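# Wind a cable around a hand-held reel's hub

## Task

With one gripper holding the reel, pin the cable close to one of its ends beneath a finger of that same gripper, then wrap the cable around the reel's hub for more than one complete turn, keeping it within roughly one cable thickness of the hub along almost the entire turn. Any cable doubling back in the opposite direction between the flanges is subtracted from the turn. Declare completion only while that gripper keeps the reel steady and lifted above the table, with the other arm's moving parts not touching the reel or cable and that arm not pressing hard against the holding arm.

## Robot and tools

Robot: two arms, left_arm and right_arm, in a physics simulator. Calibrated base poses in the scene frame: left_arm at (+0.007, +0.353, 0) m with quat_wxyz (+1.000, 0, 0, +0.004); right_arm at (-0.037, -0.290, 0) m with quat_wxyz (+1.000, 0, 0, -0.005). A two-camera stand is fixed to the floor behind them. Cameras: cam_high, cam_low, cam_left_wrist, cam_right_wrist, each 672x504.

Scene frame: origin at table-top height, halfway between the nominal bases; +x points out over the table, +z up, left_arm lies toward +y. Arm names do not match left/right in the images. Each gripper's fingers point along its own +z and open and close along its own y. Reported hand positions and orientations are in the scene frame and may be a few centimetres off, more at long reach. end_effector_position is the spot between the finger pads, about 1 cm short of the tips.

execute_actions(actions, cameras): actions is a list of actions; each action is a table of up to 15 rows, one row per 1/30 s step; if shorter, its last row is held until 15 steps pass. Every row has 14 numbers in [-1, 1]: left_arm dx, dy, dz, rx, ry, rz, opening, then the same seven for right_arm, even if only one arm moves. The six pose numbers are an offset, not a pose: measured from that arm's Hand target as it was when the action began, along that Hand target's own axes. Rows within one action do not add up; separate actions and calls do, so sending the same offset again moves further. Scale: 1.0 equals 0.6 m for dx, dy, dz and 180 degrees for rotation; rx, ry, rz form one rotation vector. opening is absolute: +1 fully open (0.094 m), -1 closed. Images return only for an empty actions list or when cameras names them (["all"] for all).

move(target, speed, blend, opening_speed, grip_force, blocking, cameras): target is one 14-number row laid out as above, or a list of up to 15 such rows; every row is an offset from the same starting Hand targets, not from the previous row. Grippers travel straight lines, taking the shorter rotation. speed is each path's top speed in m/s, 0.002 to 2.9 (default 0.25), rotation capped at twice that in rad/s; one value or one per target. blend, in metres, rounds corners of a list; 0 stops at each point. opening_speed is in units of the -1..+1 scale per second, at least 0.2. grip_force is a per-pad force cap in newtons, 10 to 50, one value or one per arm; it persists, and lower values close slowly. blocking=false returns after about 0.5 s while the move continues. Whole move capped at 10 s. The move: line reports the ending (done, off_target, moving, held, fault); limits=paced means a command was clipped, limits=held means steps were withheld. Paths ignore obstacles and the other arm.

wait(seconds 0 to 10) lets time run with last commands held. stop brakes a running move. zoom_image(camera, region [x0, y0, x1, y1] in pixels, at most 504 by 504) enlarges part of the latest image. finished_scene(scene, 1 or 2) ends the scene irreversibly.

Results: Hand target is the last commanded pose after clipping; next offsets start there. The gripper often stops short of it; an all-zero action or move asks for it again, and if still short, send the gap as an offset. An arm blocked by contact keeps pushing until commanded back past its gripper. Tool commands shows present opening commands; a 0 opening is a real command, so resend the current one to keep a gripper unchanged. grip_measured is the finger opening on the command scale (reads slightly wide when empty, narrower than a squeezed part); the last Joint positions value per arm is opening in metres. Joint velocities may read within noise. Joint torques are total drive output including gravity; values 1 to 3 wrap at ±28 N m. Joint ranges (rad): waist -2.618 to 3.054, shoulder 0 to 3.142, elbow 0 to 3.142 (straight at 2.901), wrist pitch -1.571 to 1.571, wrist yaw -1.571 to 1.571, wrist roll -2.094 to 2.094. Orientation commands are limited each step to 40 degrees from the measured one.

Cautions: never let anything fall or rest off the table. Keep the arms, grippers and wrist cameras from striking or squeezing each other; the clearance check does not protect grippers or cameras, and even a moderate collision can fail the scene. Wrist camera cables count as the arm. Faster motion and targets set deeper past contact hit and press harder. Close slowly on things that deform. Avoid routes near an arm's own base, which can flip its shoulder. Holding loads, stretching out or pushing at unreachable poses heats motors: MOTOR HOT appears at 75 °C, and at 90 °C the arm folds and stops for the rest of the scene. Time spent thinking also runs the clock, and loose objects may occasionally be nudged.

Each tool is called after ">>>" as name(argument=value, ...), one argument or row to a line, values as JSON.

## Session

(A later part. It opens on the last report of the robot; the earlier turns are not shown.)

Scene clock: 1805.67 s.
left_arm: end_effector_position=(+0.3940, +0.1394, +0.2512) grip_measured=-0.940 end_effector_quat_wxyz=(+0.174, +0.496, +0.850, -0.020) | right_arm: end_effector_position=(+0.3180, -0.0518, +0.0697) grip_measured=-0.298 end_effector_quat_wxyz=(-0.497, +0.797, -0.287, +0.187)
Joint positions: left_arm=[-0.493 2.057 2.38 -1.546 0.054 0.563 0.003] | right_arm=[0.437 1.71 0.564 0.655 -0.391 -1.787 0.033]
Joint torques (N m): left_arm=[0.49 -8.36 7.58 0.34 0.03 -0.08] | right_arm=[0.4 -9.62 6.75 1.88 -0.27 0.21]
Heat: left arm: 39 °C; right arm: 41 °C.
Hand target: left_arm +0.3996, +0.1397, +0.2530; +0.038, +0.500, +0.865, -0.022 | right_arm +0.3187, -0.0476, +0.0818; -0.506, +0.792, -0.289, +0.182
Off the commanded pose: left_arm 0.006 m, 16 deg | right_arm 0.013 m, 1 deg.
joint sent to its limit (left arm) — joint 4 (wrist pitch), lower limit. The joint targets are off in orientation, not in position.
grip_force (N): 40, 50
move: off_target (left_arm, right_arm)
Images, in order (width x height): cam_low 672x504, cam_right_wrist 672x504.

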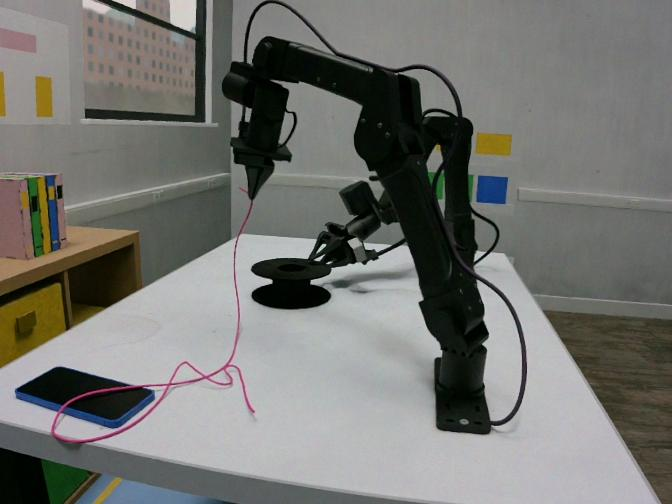

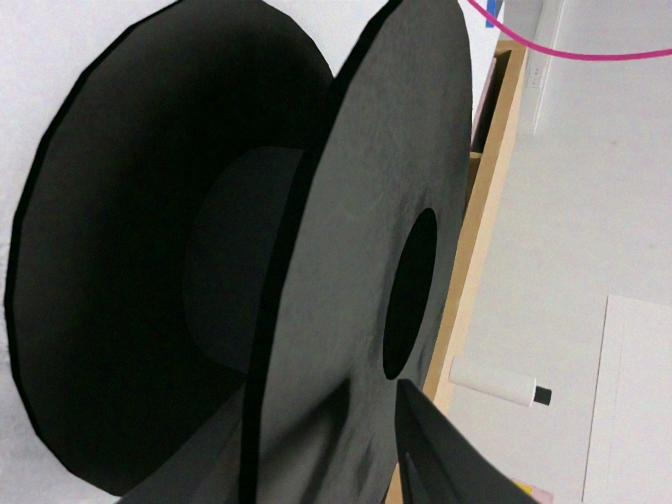

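>>> move(
  target=[
    [0,0,0,0,0,0,-1,0,-0.03,-0.0141,0,0,0,-0.3],
    [0,0,0,0,0,0,-1,0,-0.0604,-0.0282,0,0,0,-0.5],
  ],
  speed=0.05,
  cameras=["cam_right_wrist","cam_low"],
)

Scene clock: 1812.13 s.
left_arm: end_effector_position=(+0.3940, +0.1394, +0.2512) grip_measured=-0.940 end_effector_quat_wxyz=(+0.174, +0.496, +0.850, -0.020) | right_arm: end_effector_position=(+0.3170, -0.0527, +0.1031) grip_measured=-0.498 end_effector_quat_wxyz=(-0.489, +0.801, -0.293, +0.181)
Joint positions: left_arm=[-0.493 2.057 2.38 -1.546 0.054 0.563 0.003] | right_arm=[0.437 1.573 0.632 0.426 -0.389 -1.786 0.024]
Joint torques (N m): left_arm=[0.5 -8.36 7.6 0.33 0.03 -0.07] | right_arm=[0.35 -9.31 7.9 2.05 -0.32 0.19]
Heat: left arm: 39 °C; right arm: 41 °C.
Hand target: left_arm +0.3996, +0.1397, +0.2530; +0.038, +0.500, +0.865, -0.022 | right_arm +0.3187, -0.0477, +0.1218; -0.506, +0.792, -0.289, +0.182
Off the commanded pose: left_arm 0.006 m, 16 deg | right_arm 0.019 m, 2 deg.
joint sent to its limit (left arm) — joint 4 (wrist pitch), lower limit. The joint targets are off in orientation, not in position.
grip_force (N): 40, 50
move: off_target (left_arm, right_arm); target 2's new opening was sent with right_arm's hand 0.019 m and 2 deg from that target
Images, in order (width x height): cam_low 672x504, cam_right_wrist 672x504.

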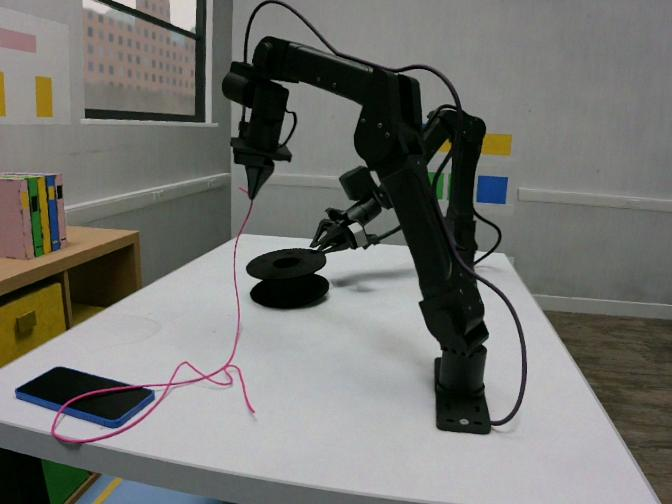

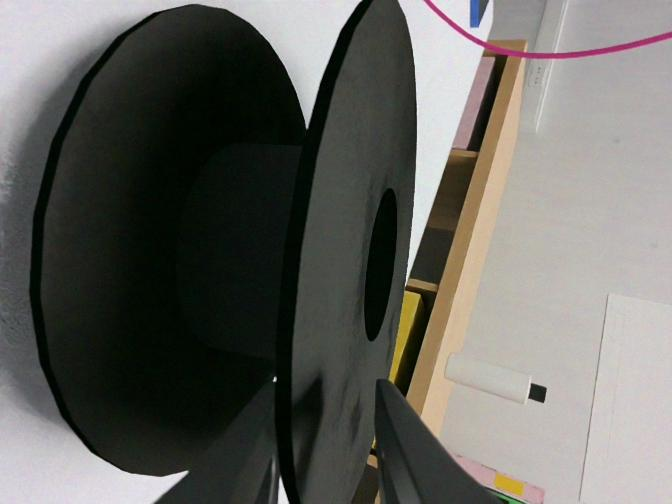

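>>> move(
  target=[-0.0753,-0.354,0.1438,0.0775,0.013,-0.1145,-1,0,0,0,0,0,0,-0.5],
  speed=0.12,
  cameras=["all"],
)

Scene clock: 1864.73 s.
left_arm: end_effector_position=(+0.2438, -0.0094, +0.1760) grip_measured=-0.940 end_effector_quat_wxyz=(-0.017, +0.340, +0.931, -0.131) | right_arm: end_effector_position=(+0.3170, -0.0527, +0.1031) grip_measured=-0.498 end_effector_quat_wxyz=(-0.489, +0.801, -0.293, +0.181)
Joint positions: left_arm=[-0.902 2.154 2.241 -1.548 0.242 -0.207 0.003] | right_arm=[0.437 1.573 0.632 0.426 -0.389 -1.786 0.024]
Joint torques (N m): left_arm=[-0.12 -9.57 5.23 -0.03 0.35 -0.05] | right_arm=[0.35 -9.26 7.91 2.05 -0.31 0.2]
Heat: left arm: 39 °C; right arm: 44 °C.
Hand target: left_arm +0.2419, -0.0119, +0.1709; -0.045, +0.339, +0.932, -0.122 | right_arm +0.3187, -0.0477, +0.1218; -0.506, +0.792, -0.289, +0.182
Off the commanded pose: left_arm 0.006 m, 3 deg | right_arm 0.019 m, 2 deg.
joint sent to its limit (left arm) — joint 4 (wrist pitch), lower limit. The joint targets still meet the commanded pose.
grip_force (N): 40, 50
move: off_target (left_arm, right_arm)

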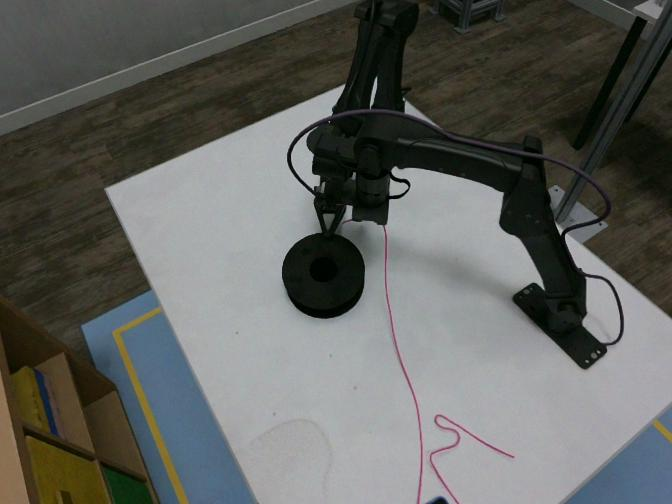

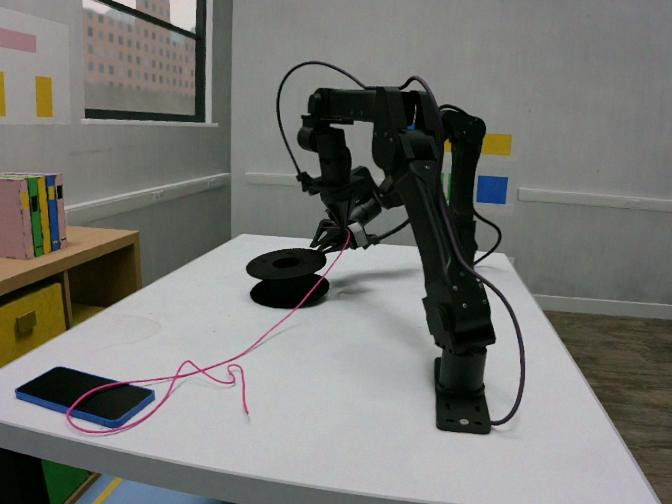

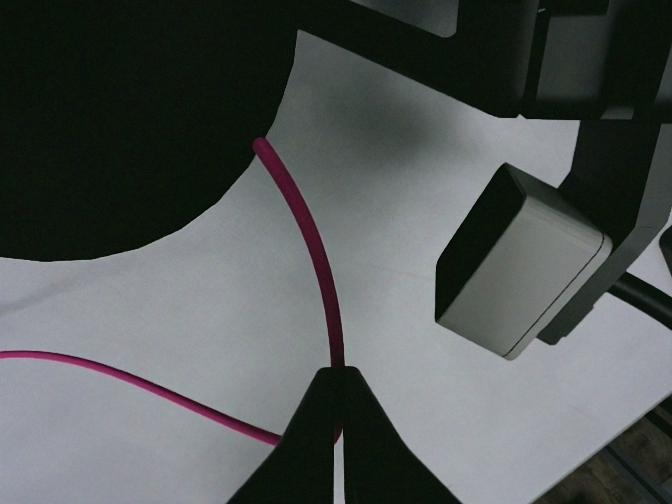

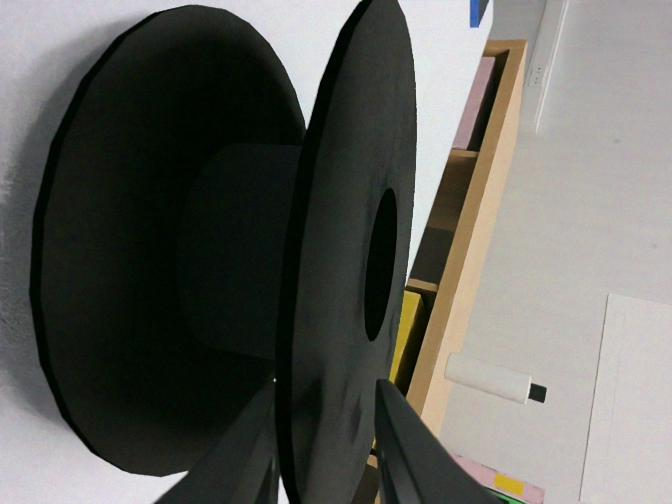

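>>> move(
  target=[0,0.061,0.0993,0,0,0,-1,0,0,0,0,0,0,-0.5],
  speed=0.06,
  cameras=["cam_low","cam_left_wrist","cam_right_wrist"],
)

Scene clock: 1894.17 s.
left_arm: end_effector_position=(+0.2522, +0.0064, +0.1039) grip_measured=-0.940 end_effector_quat_wxyz=(-0.050, +0.335, +0.934, -0.111) | right_arm: end_effector_position=(+0.3169, -0.0527, +0.1030) grip_measured=-0.498 end_effector_quat_wxyz=(-0.489, +0.801, -0.293, +0.181)
Joint positions: left_arm=[-0.863 2.154 1.954 -1.349 0.244 -0.169 0.003] | right_arm=[0.437 1.573 0.632 0.426 -0.389 -1.786 0.024]
Joint torques (N m): left_arm=[0.53 -11.63 4.23 0.08 0.33 0.12] | right_arm=[0.35 -9.25 7.9 2.06 -0.31 0.2]
Heat: left arm: 38 °C; right arm: 45 °C.
Hand target: left_arm +0.2547, +0.0035, +0.1038; -0.045, +0.339, +0.932, -0.122 | right_arm +0.3187, -0.0477, +0.1218; -0.506, +0.792, -0.289, +0.182
Off the commanded pose: left_arm 0.004 m, 1 deg | right_arm 0.019 m, 2 deg.
grip_force (N): 40, 50
move: off_target (right_arm)
Images, in order (width x height): cam_low 672x504, cam_left_wrist 672x504, cam_right_wrist 672x504.

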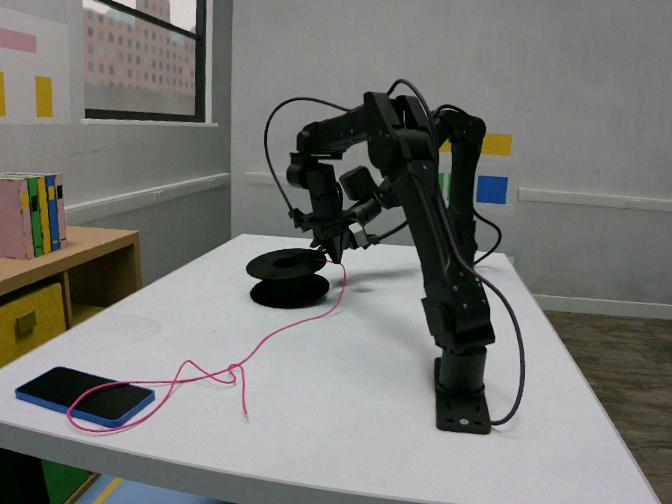

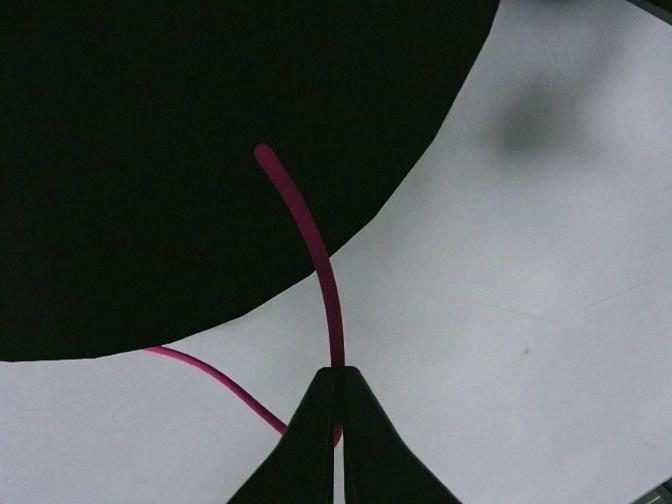

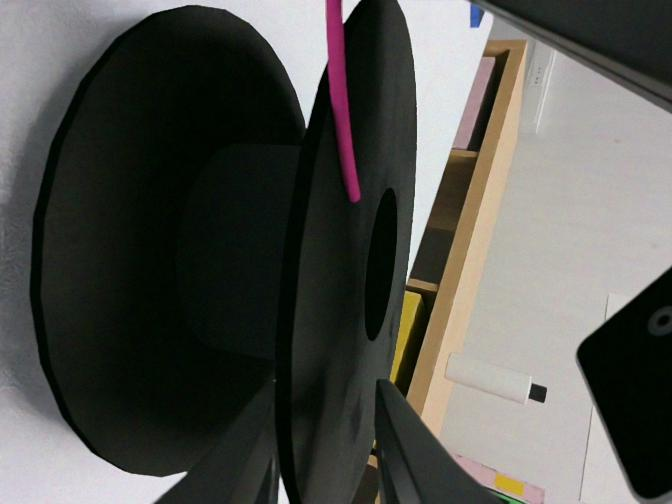

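>>> move(
  target=[-0.07,0,0,0,0,0,-1,0,0,0,0,0,0,-0.5],
  speed=0.05,
  cameras=["cam_left_wrist","cam_right_wrist"],
)

Scene clock: 1902.97 s.
left_arm: end_effector_position=(+0.2837, -0.0205, +0.1047) grip_measured=-0.940 end_effector_quat_wxyz=(-0.042, +0.336, +0.934, -0.117) | right_arm: end_effector_position=(+0.3167, -0.0532, +0.1020) grip_measured=-0.498 end_effector_quat_wxyz=(-0.487, +0.802, -0.294, +0.180)
Joint positions: left_arm=[-0.849 2.348 2.279 -1.463 0.246 -0.155 0.003] | right_arm=[0.437 1.573 0.632 0.421 -0.386 -1.786 0.024]
Joint torques (N m): left_arm=[0.58 -10.59 8.08 -0.19 0.33 0.13] | right_arm=[0.36 -9.31 7.91 2.11 -0.34 0.19]
Heat: left arm: 38 °C; right arm: 45 °C.
Hand target: left_arm +0.2869, -0.0234, +0.1039; -0.045, +0.339, +0.932, -0.122 | right_arm +0.3187, -0.0477, +0.1217; -0.506, +0.792, -0.289, +0.182
Off the commanded pose: left_arm 0.005 m, 1 deg | right_arm 0.021 m, 3 deg.
grip_force (N): 40, 50
move: off_target (right_arm)
Images, in order (width x height): cam_left_wrist 672x504, cam_right_wrist 672x504.

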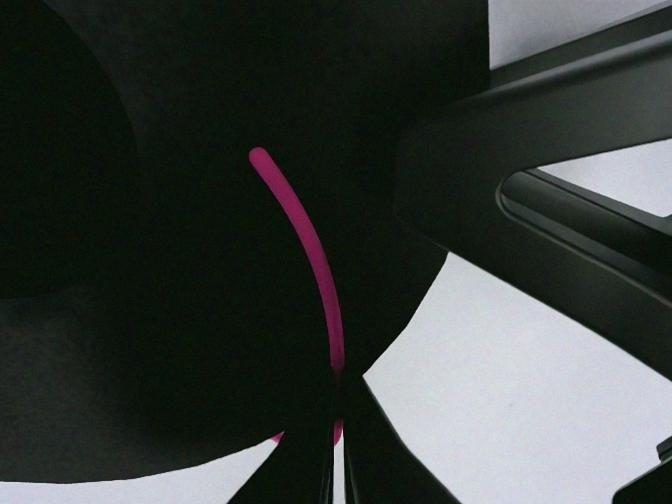

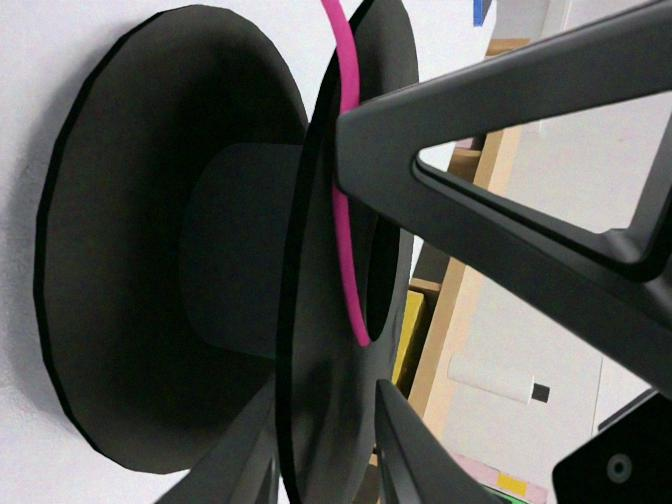

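>>> move(
  target=[-0.0418,0.001,0.0032,0,0.028,0,-1,0,0,0,0,0,0,-0.38],
  speed=0.05,
  cameras=["cam_left_wrist","cam_right_wrist"],
)

Scene clock: 1932.00 s.
left_arm: end_effector_position=(+0.3029, -0.0363, +0.1032) grip_measured=-0.940 end_effector_quat_wxyz=(-0.034, +0.334, +0.933, -0.128) | right_arm: end_effector_position=(+0.3167, -0.0532, +0.1020) grip_measured=-0.382 end_effector_quat_wxyz=(-0.487, +0.802, -0.294, +0.180)
Joint positions: left_arm=[-0.836 2.488 2.522 -1.544 0.26 -0.148 0.003] | right_arm=[0.437 1.573 0.632 0.421 -0.386 -1.786 0.029]
Joint torques (N m): left_arm=[0.54 -11.32 7.9 -0.14 0.36 0.11] | right_arm=[0.34 -9.28 7.94 2.1 -0.34 0.2]
Heat: left arm: 40 °C; right arm: 44 °C.
Hand target: left_arm +0.3062, -0.0395, +0.1018; -0.086, +0.344, +0.929, -0.107 | right_arm +0.3187, -0.0477, +0.1218; -0.506, +0.792, -0.289, +0.182
Off the commanded pose: left_arm 0.005 m, 6 deg | right_arm 0.021 m, 2 deg.
joint sent to its limit (left arm) — joint 4 (wrist pitch), lower limit. The joint targets are off in orientation, not in position.
grip_force (N): 40, 50
move: off_target (left_arm, right_arm)
Images, in order (width x height): cam_left_wrist 672x504, cam_right_wrist 672x504.

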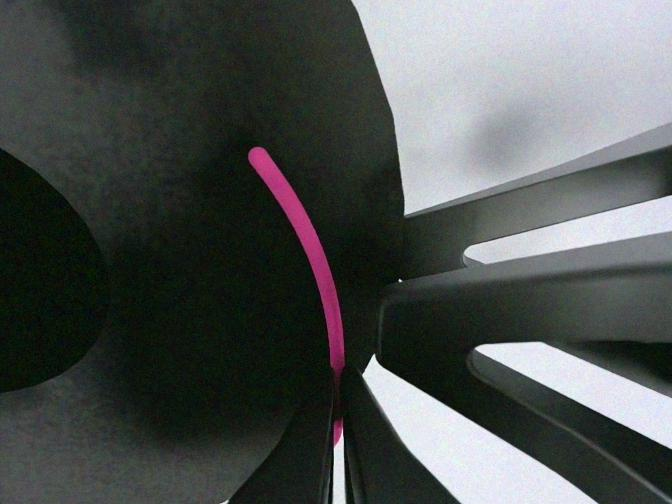

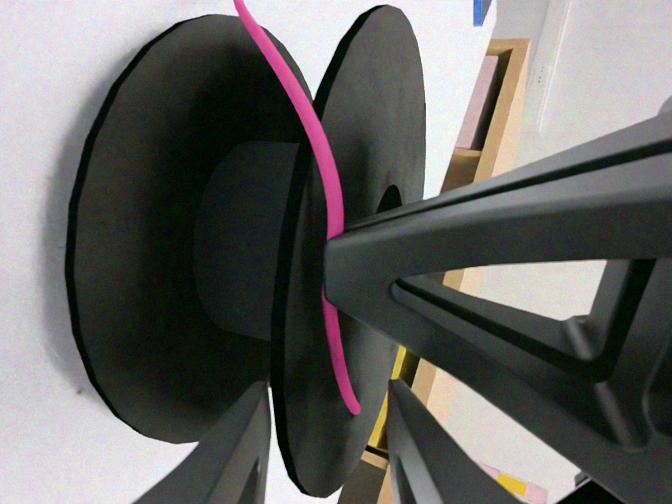

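>>> move(
  target=[0.1595,-0.005,-0.0053,0,-0.028,0,-1,0,0,0,0,0,0,-0.38],
  speed=0.08,
  cameras=["cam_left_wrist","cam_right_wrist"],
)

Scene clock: 1963.90 s.
left_arm: end_effector_position=(+0.2320, +0.0247, +0.0960) grip_measured=-0.941 end_effector_quat_wxyz=(-0.075, +0.336, +0.933, -0.109) | right_arm: end_effector_position=(+0.3170, -0.0531, +0.1030) grip_measured=-0.382 end_effector_quat_wxyz=(-0.487, +0.802, -0.294, +0.180)
Joint positions: left_arm=[-0.862 2.083 1.81 -1.321 0.265 -0.16 0.003] | right_arm=[0.437 1.572 0.635 0.417 -0.386 -1.786 0.029]
Joint torques (N m): left_arm=[-0.42 -15.6 3.96 0.05 0.12 -0.03] | right_arm=[0.35 -9.11 7.76 2.15 -0.33 0.19]
Heat: left arm: 42 °C; right arm: 44 °C.
Hand target: left_arm +0.2334, +0.0216, +0.1139; -0.045, +0.339, +0.932, -0.122 | right_arm +0.3188, -0.0477, +0.1218; -0.506, +0.792, -0.289, +0.182
Off the commanded pose: left_arm 0.018 m, 4 deg | right_arm 0.020 m, 2 deg.
grip_force (N): 40, 50
move: off_target (left_arm, right_arm)
Images, in order (width x height): cam_left_wrist 672x504, cam_right_wrist 672x504.

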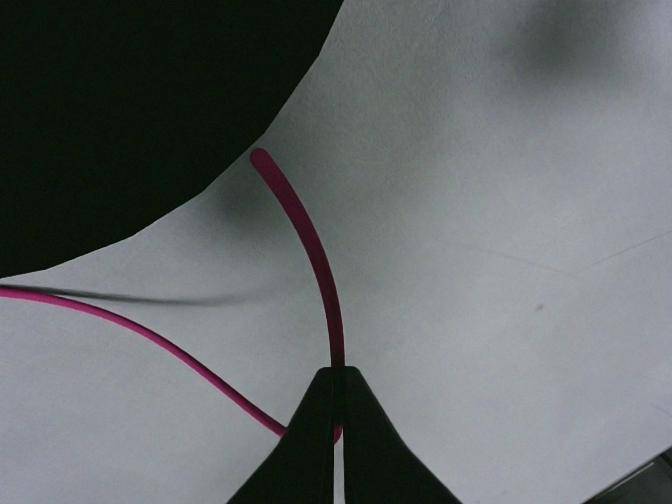

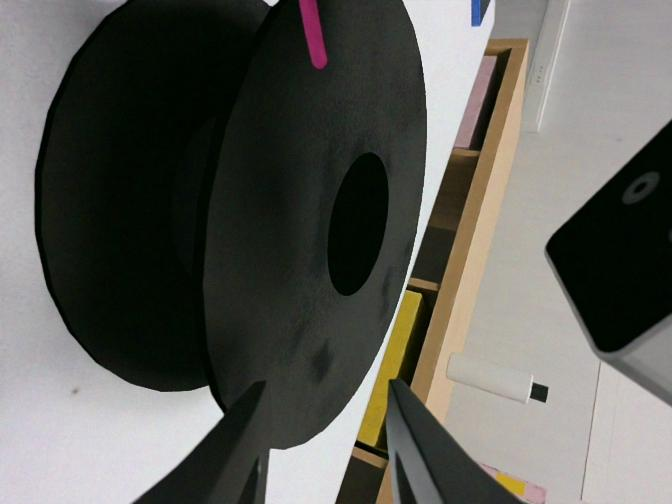

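>>> move(
  target=[
    [0,0,0,0,0,0,-1,-0.0057,0.0583,-0.0592,0,0,0,0.2],
    [0,0,0,0,0,0,-1,-0.0057,0.1263,-0.0275,0,0,0,0.2],
  ],
  speed=0.08,
  cameras=["cam_low","cam_right_wrist"],
)

Scene clock: 1989.03 s.
left_arm: end_effector_position=(+0.2320, +0.0246, +0.0960) grip_measured=-0.941 end_effector_quat_wxyz=(-0.074, +0.336, +0.933, -0.110) | right_arm: end_effector_position=(+0.2907, -0.0817, +0.0681) grip_measured=+0.198 end_effector_quat_wxyz=(-0.507, +0.788, -0.288, +0.196)
Joint positions: left_arm=[-0.862 2.083 1.81 -1.321 0.265 -0.16 0.003] | right_arm=[0.374 1.608 0.395 0.743 -0.441 -1.803 0.056]
Joint torques (N m): left_arm=[-0.42 -15.64 3.93 0 0.12 -0.05] | right_arm=[-0.36 -4.6 4.23 2.29 -0.45 0.02]
Heat: left arm: 45 °C; right arm: 44 °C.
Hand target: left_arm +0.2334, +0.0216, +0.1139; -0.045, +0.339, +0.932, -0.122 | right_arm +0.2857, -0.0813, +0.0600; -0.506, +0.792, -0.288, +0.182
Off the commanded pose: left_arm 0.018 m, 4 deg | right_arm 0.009 m, 2 deg.
grip_force (N): 40, 50
move: off_target (left_arm)
Images, in order (width x height): cam_low 672x504, cam_right_wrist 672x504.

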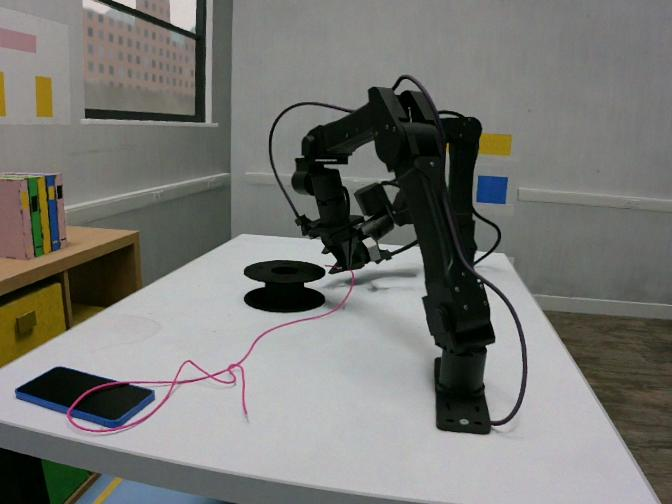

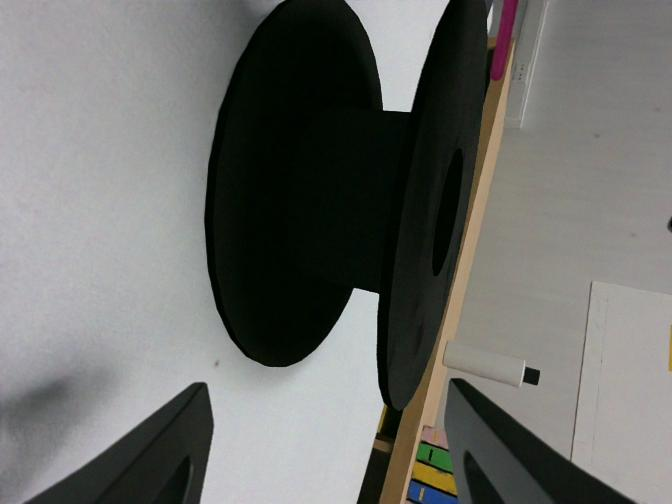

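>>> move(
  target=[0,-0.013,-0.0483,0,0,0,-1,-0.002,-0.0535,0.115,0,0,0,0.2],
  speed=0.06,
  cameras=["cam_low","cam_right_wrist"],
)

Scene clock: 2000.37 s.
left_arm: end_effector_position=(+0.2310, +0.0259, +0.1153) grip_measured=-0.941 end_effector_quat_wxyz=(-0.077, +0.335, +0.933, -0.108) | right_arm: end_effector_position=(+0.3347, -0.0257, +0.0712) grip_measured=+0.198 end_effector_quat_wxyz=(-0.513, +0.787, -0.277, +0.202)
Joint positions: left_arm=[-0.862 2.083 1.886 -1.404 0.264 -0.161 0.003] | right_arm=[0.492 1.815 0.637 0.748 -0.343 -1.761 0.056]
Joint torques (N m): left_arm=[-0.42 -15.16 7.97 -0.3 0.12 -0.05] | right_arm=[0.46 -6.23 6.5 2 -0.2 0.23]
Heat: left arm: 46 °C; right arm: 46 °C.
Hand target: left_arm +0.2334, +0.0216, +0.1439; -0.045, +0.339, +0.932, -0.122 | right_arm +0.3337, -0.0223, +0.0599; -0.506, +0.792, -0.289, +0.182
Off the commanded pose: left_arm 0.029 m, 4 deg | right_arm 0.012 m, 3 deg.
grip_force (N): 40, 50
move: off_target (left_arm, right_arm)
Images, in order (width x height): cam_low 672x504, cam_right_wrist 672x504.

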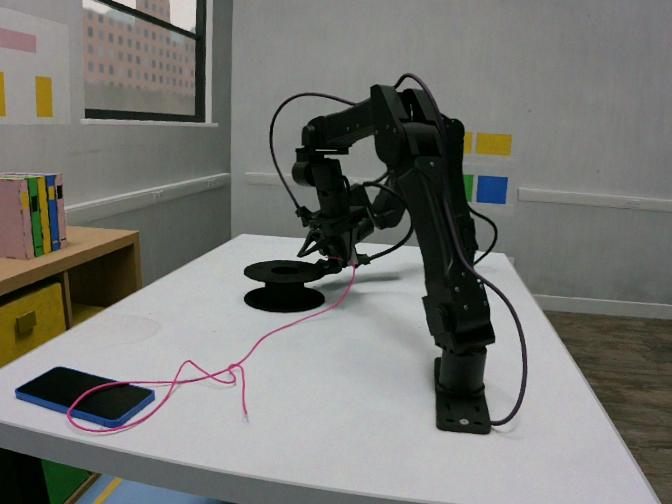

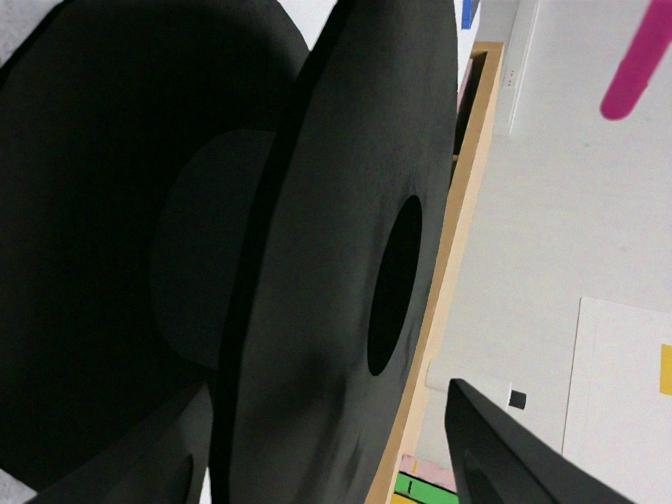

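>>> move(
  target=[0.0643,0.0395,-0.1487,0,0,0,-1,0,0,0,0,0,0,-0.2],
  speed=0.08,
  cameras=["cam_low","cam_right_wrist"],
)

Scene clock: 2010.50 s.
left_arm: end_effector_position=(+0.2383, +0.0753, +0.2119) grip_measured=-0.941 end_effector_quat_wxyz=(-0.001, +0.325, +0.935, -0.144) | right_arm: end_effector_position=(+0.3348, -0.0257, +0.0712) grip_measured=-0.198 end_effector_quat_wxyz=(-0.513, +0.787, -0.277, +0.202)
Joint positions: left_arm=[-0.757 1.845 1.936 -1.544 0.264 -0.095 0.003] | right_arm=[0.492 1.815 0.637 0.748 -0.343 -1.761 0.038]
Joint torques (N m): left_arm=[0.42 -12.14 4.04 -0.05 0.22 0.11] | right_arm=[0.46 -6.19 6.49 2 -0.22 0.22]
Heat: left arm: 46 °C; right arm: 45 °C.
Hand target: left_arm +0.2333, +0.0815, +0.2241; -0.045, +0.339, +0.932, -0.122 | right_arm +0.3337, -0.0223, +0.0599; -0.506, +0.792, -0.289, +0.182
Off the commanded pose: left_arm 0.014 m, 6 deg | right_arm 0.012 m, 3 deg.
joint sent to its limit (left arm) — joint 4 (wrist pitch), lower limit. The joint targets are off in orientation, not in position.
grip_force (N): 40, 50
move: off_target (left_arm, right_arm)
Images, in order (width x height): cam_low 672x504, cam_right_wrist 672x504.

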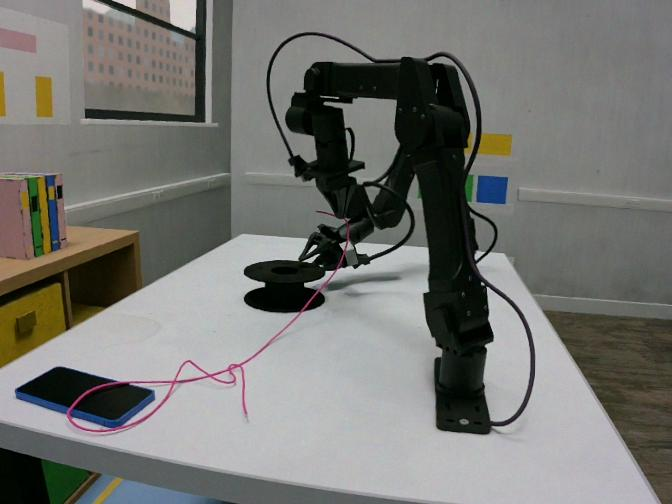

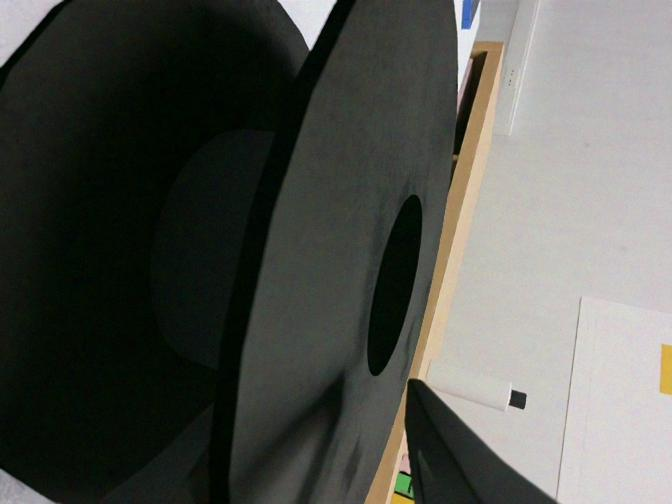

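>>> move(
  target=[
    [0,0,0,0,0,0,-1,0,-0.067,0.0055,0,0,0,-0.2],
    [0,0,0,0,0,0,-1,0,-0.134,0.011,0,0,0,-0.35],
  ],
  speed=0.05,
  blend=[0.01,0],
  cameras=["cam_low","cam_right_wrist"],
)

Scene clock: 2020.53 s.
left_arm: end_effector_position=(+0.2383, +0.0753, +0.2119) grip_measured=-0.941 end_effector_quat_wxyz=(-0.001, +0.325, +0.935, -0.144) | right_arm: end_effector_position=(+0.3584, +0.0022, +0.1044) grip_measured=-0.348 end_effector_quat_wxyz=(-0.485, +0.804, -0.293, +0.179)
Joint positions: left_arm=[-0.757 1.845 1.936 -1.544 0.264 -0.094 0.003] | right_arm=[0.535 1.786 0.889 0.388 -0.302 -1.739 0.031]
Joint torques (N m): left_arm=[0.42 -12.12 4.04 -0.05 0.23 0.13] | right_arm=[0.54 -12.25 8.18 2.09 -0.25 0.2]
Heat: left arm: 43 °C; right arm: 45 °C.
Hand target: left_arm +0.2333, +0.0815, +0.2241; -0.045, +0.339, +0.932, -0.122 | right_arm +0.3595, +0.0083, +0.1301; -0.506, +0.792, -0.289, +0.182
Off the commanded pose: left_arm 0.014 m, 6 deg | right_arm 0.026 m, 3 deg.
joint sent to its limit (left arm) — joint 4 (wrist pitch), lower limit. The joint targets are off in orientation, not in position.
grip_force (N): 40, 50
move: off_target (left_arm, right_arm); target 2's new opening was sent with right_arm's hand 0.026 m and 3 deg from that target
Images, in order (width x height): cam_low 672x504, cam_right_wrist 672x504.

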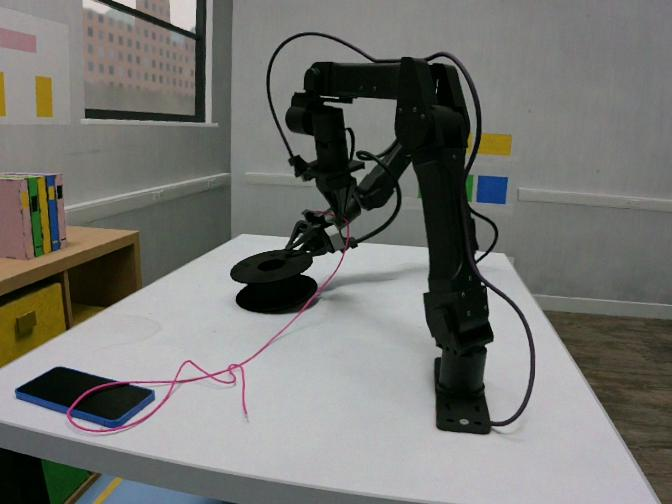

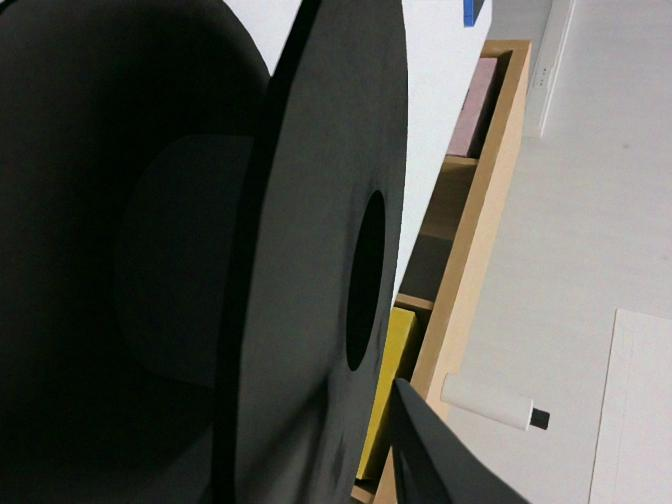

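>>> move(
  target=[
    [-0.111,0.0545,0.0617,0,0,0,-1,0,0,0,0,0,0,-0.35],
    [-0.111,0.0873,0.1838,0,0,0,-1,0,0,0,0,0,0,-0.35],
  ],
  speed=0.06,
  cameras=["cam_low","cam_right_wrist","cam_left_wrist"],
)

Scene clock: 2041.37 s.
left_arm: end_effector_position=(+0.2941, +0.0566, +0.1131) grip_measured=-0.941 end_effector_quat_wxyz=(-0.045, +0.335, +0.933, -0.124) | right_arm: end_effector_position=(+0.3584, +0.0022, +0.1044) grip_measured=-0.348 end_effector_quat_wxyz=(-0.485, +0.804, -0.293, +0.179)
Joint positions: left_arm=[-0.697 2.124 1.94 -1.387 0.264 0 0.003] | right_arm=[0.535 1.786 0.889 0.388 -0.302 -1.739 0.031]
Joint torques (N m): left_arm=[0.42 -9.48 4.33 0.08 0.16 0.13] | right_arm=[0.53 -12.23 8.23 2.08 -0.25 0.2]
Heat: left arm: 41 °C; right arm: 45 °C.
Hand target: left_arm +0.2986, +0.0557, +0.1039; -0.045, +0.339, +0.932, -0.122 | right_arm +0.3595, +0.0083, +0.1301; -0.506, +0.792, -0.289, +0.182
Off the commanded pose: left_arm 0.010 m, 0 deg | right_arm 0.026 m, 3 deg.
grip_force (N): 40, 50
move: off_target (right_arm)
Images, in order (width x height): cam_low 672x504, cam_left_wrist 672x504, cam_right_wrist 672x504.

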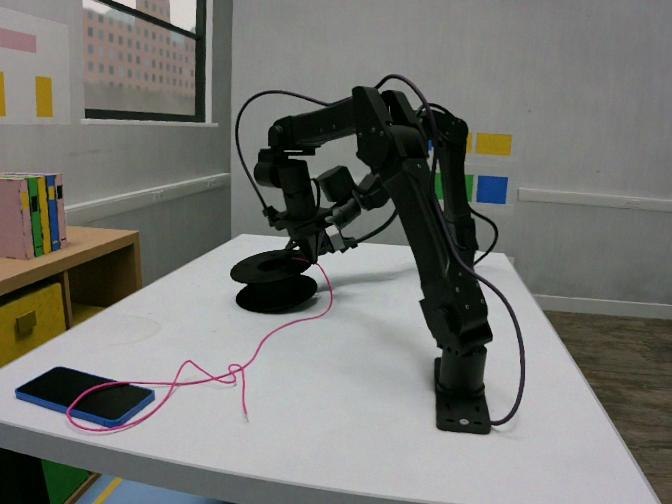

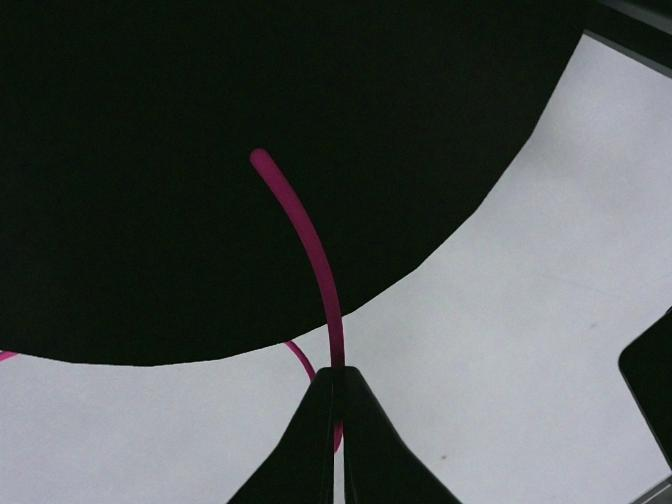

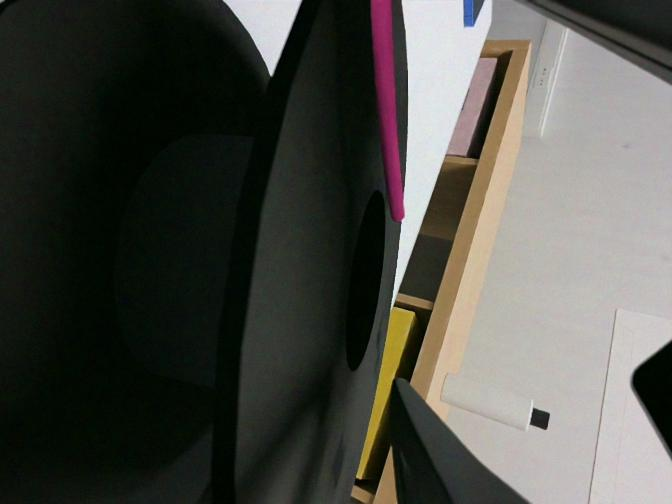

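>>> move(
  target=[
    [0,0.005,0.012,0,0,0,-1,0,0,0,0,0,0,-0.35],
    [-0.09,0.005,0.012,0,0,0,-1,0,0,0,0,0,0,-0.35],
  ],
  speed=0.05,
  cameras=["cam_right_wrist","cam_left_wrist"],
)

Scene clock: 2062.07 s.
left_arm: end_effector_position=(+0.3370, +0.0214, +0.1012) grip_measured=-0.941 end_effector_quat_wxyz=(-0.040, +0.337, +0.932, -0.126) | right_arm: end_effector_position=(+0.3576, -0.0005, +0.0996) grip_measured=-0.348 end_effector_quat_wxyz=(-0.476, +0.808, -0.300, +0.177)
Joint positions: left_arm=[-0.697 2.409 2.37 -1.522 0.264 0.003 0.003] | right_arm=[0.535 1.786 0.889 0.367 -0.291 -1.739 0.031]
Joint torques (N m): left_arm=[0.44 -10.5 7.65 -0.27 0.16 0.11] | right_arm=[0.51 -12.3 8.13 2.29 -0.39 0.19]
Heat: left arm: 41 °C; right arm: 46 °C.
Hand target: left_arm +0.3407, +0.0218, +0.0962; -0.045, +0.339, +0.932, -0.122 | right_arm +0.3595, +0.0082, +0.1301; -0.506, +0.792, -0.289, +0.182
Off the commanded pose: left_arm 0.006 m, 1 deg | right_arm 0.032 m, 4 deg.
grip_force (N): 40, 50
move: off_target (right_arm)
Images, in order (width x height): cam_left_wrist 672x504, cam_right_wrist 672x504.

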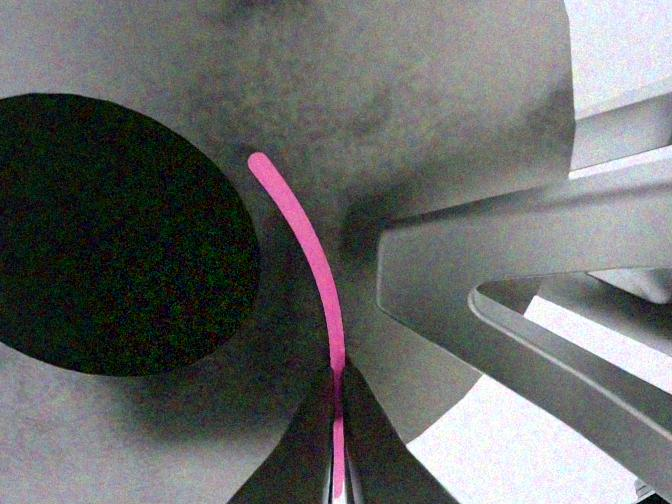

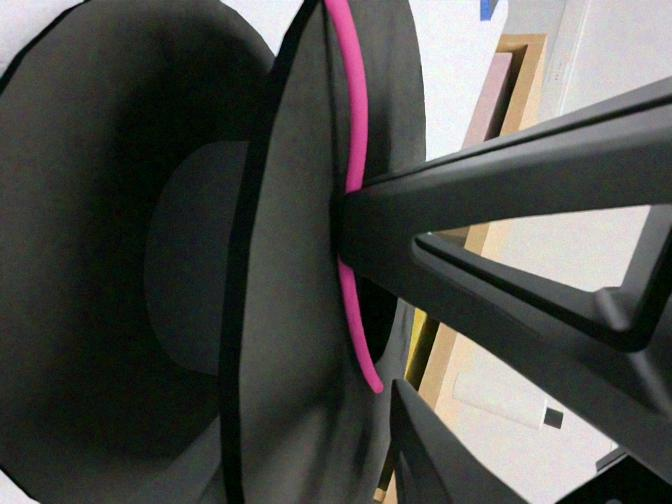

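>>> move(
  target=[
    [-0.02,-0.0017,-0.0065,0,0,0,-1,0,0,0,0,0,0,-0.35],
    [-0.02,-0.0393,-0.005,0,0,0,-1,0,0,0,0,0,0,-0.35],
  ],
  speed=0.04,
  cameras=["cam_right_wrist","cam_left_wrist","cam_low"],
)

Scene clock: 2090.07 s.
left_arm: end_effector_position=(+0.3335, +0.0043, +0.1057) grip_measured=-0.941 end_effector_quat_wxyz=(-0.033, +0.336, +0.933, -0.126) | right_arm: end_effector_position=(+0.3577, -0.0007, +0.0995) grip_measured=-0.348 end_effector_quat_wxyz=(-0.475, +0.808, -0.300, +0.178)
Joint positions: left_arm=[-0.732 2.452 2.467 -1.553 0.259 -0.036 0.003] | right_arm=[0.535 1.786 0.889 0.367 -0.289 -1.739 0.031]
Joint torques (N m): left_arm=[-0.53 -11.34 7.88 -0.12 0.23 -0.04] | right_arm=[0.53 -12.29 8.12 2.3 -0.4 0.18]
Heat: left arm: 42 °C; right arm: 46 °C.
Hand target: left_arm +0.3357, -0.0027, +0.1052; -0.045, +0.339, +0.932, -0.122 | right_arm +0.3595, +0.0082, +0.1301; -0.506, +0.792, -0.289, +0.182
Off the commanded pose: left_arm 0.007 m, 1 deg | right_arm 0.032 m, 4 deg.
joint sent to its limit (left arm) — joint 4 (wrist pitch), lower limit. The joint targets still meet the commanded pose.
grip_force (N): 40, 50
move: off_target (right_arm)
Images, in order (width x height): cam_low 672x504, cam_left_wrist 672x504, cam_right_wrist 672x504.

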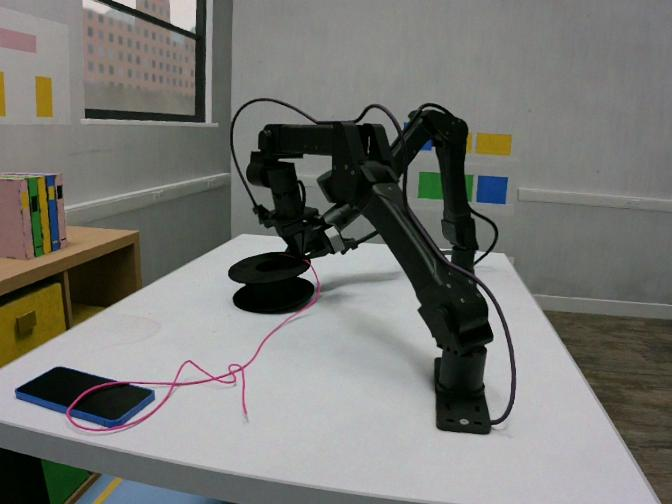

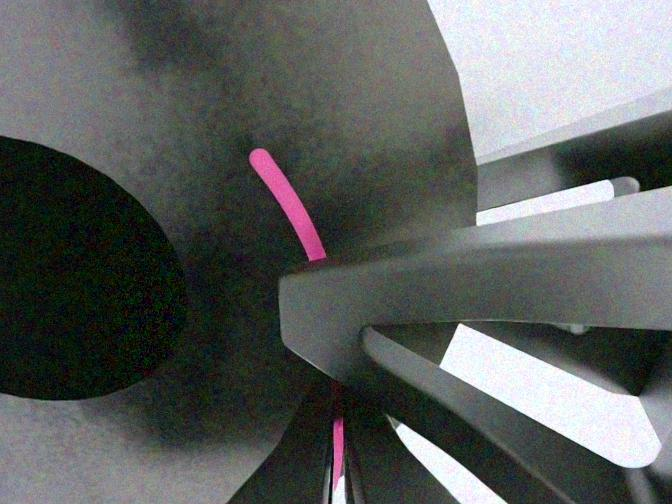

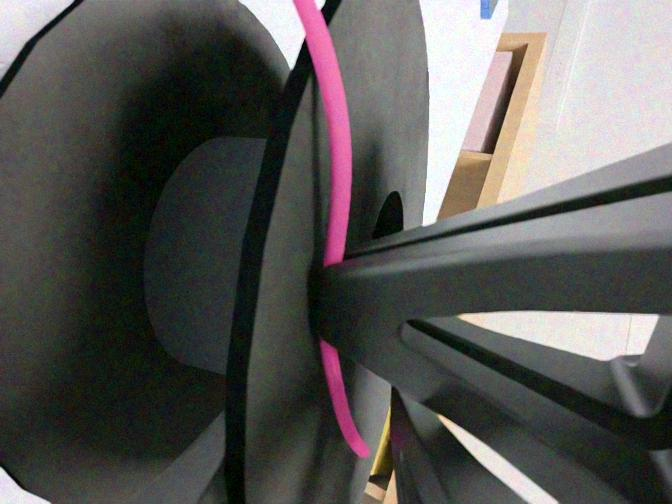

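>>> move(
  target=[0,-0.0043,-0.0161,0,0,0,-1,0,0,0,0,0,0,-0.72],
  speed=0.005,
  opening_speed=0.2,
  cameras=["cam_right_wrist","cam_left_wrist","cam_low"],
)

Scene clock: 2112.97 s.
left_arm: end_effector_position=(+0.3373, +0.0069, +0.1130) grip_measured=-0.941 end_effector_quat_wxyz=(-0.025, +0.332, +0.935, -0.122) | right_arm: end_effector_position=(+0.3608, +0.0007, +0.1052) grip_measured=-0.720 end_effector_quat_wxyz=(-0.484, +0.802, -0.296, +0.186)
Joint positions: left_arm=[-0.727 2.452 2.499 -1.572 0.246 -0.042 0.003] | right_arm=[0.535 1.786 0.889 0.394 -0.288 -1.739 0.013]
Joint torques (N m): left_arm=[-0.96 -13.14 5.05 0.1 0.36 -0.05] | right_arm=[0.53 -12.23 8.21 2.02 -0.41 0.19]
Heat: left arm: 41 °C; right arm: 47 °C.
Hand target: left_arm +0.3356, -0.0027, +0.1152; -0.045, +0.339, +0.932, -0.122 | right_arm +0.3595, +0.0083, +0.1301; -0.506, +0.792, -0.289, +0.182
Off the commanded pose: left_arm 0.010 m, 2 deg | right_arm 0.026 m, 3 deg.
joint read past its limit (left arm) — joint 4 (wrist pitch), lower limit.
joint sent to its limit (left arm) — joint 4 (wrist pitch), lower limit. The joint targets are off in orientation, not in position.
grip_force (N): 40, 50
move: off_target (right_arm)
Images, in order (width x height): cam_low 672x504, cam_left_wrist 672x504, cam_right_wrist 672x504.

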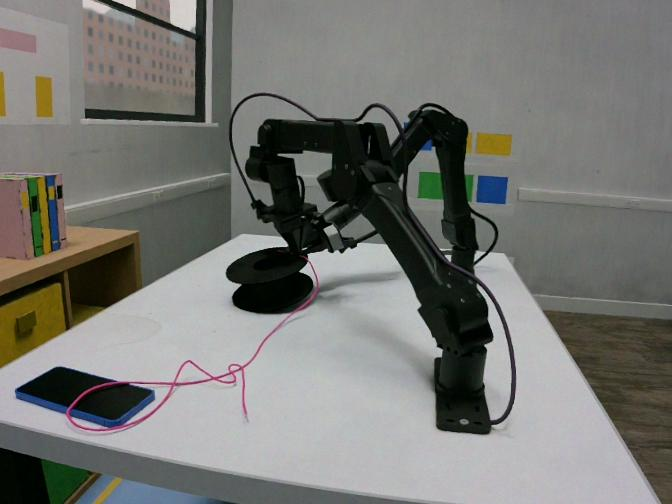

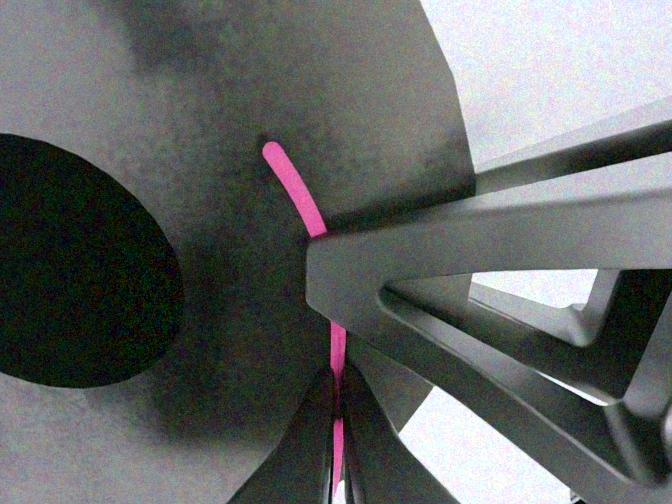

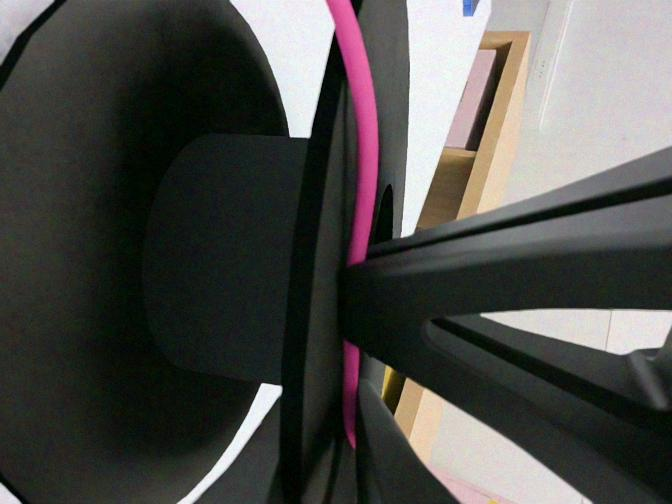

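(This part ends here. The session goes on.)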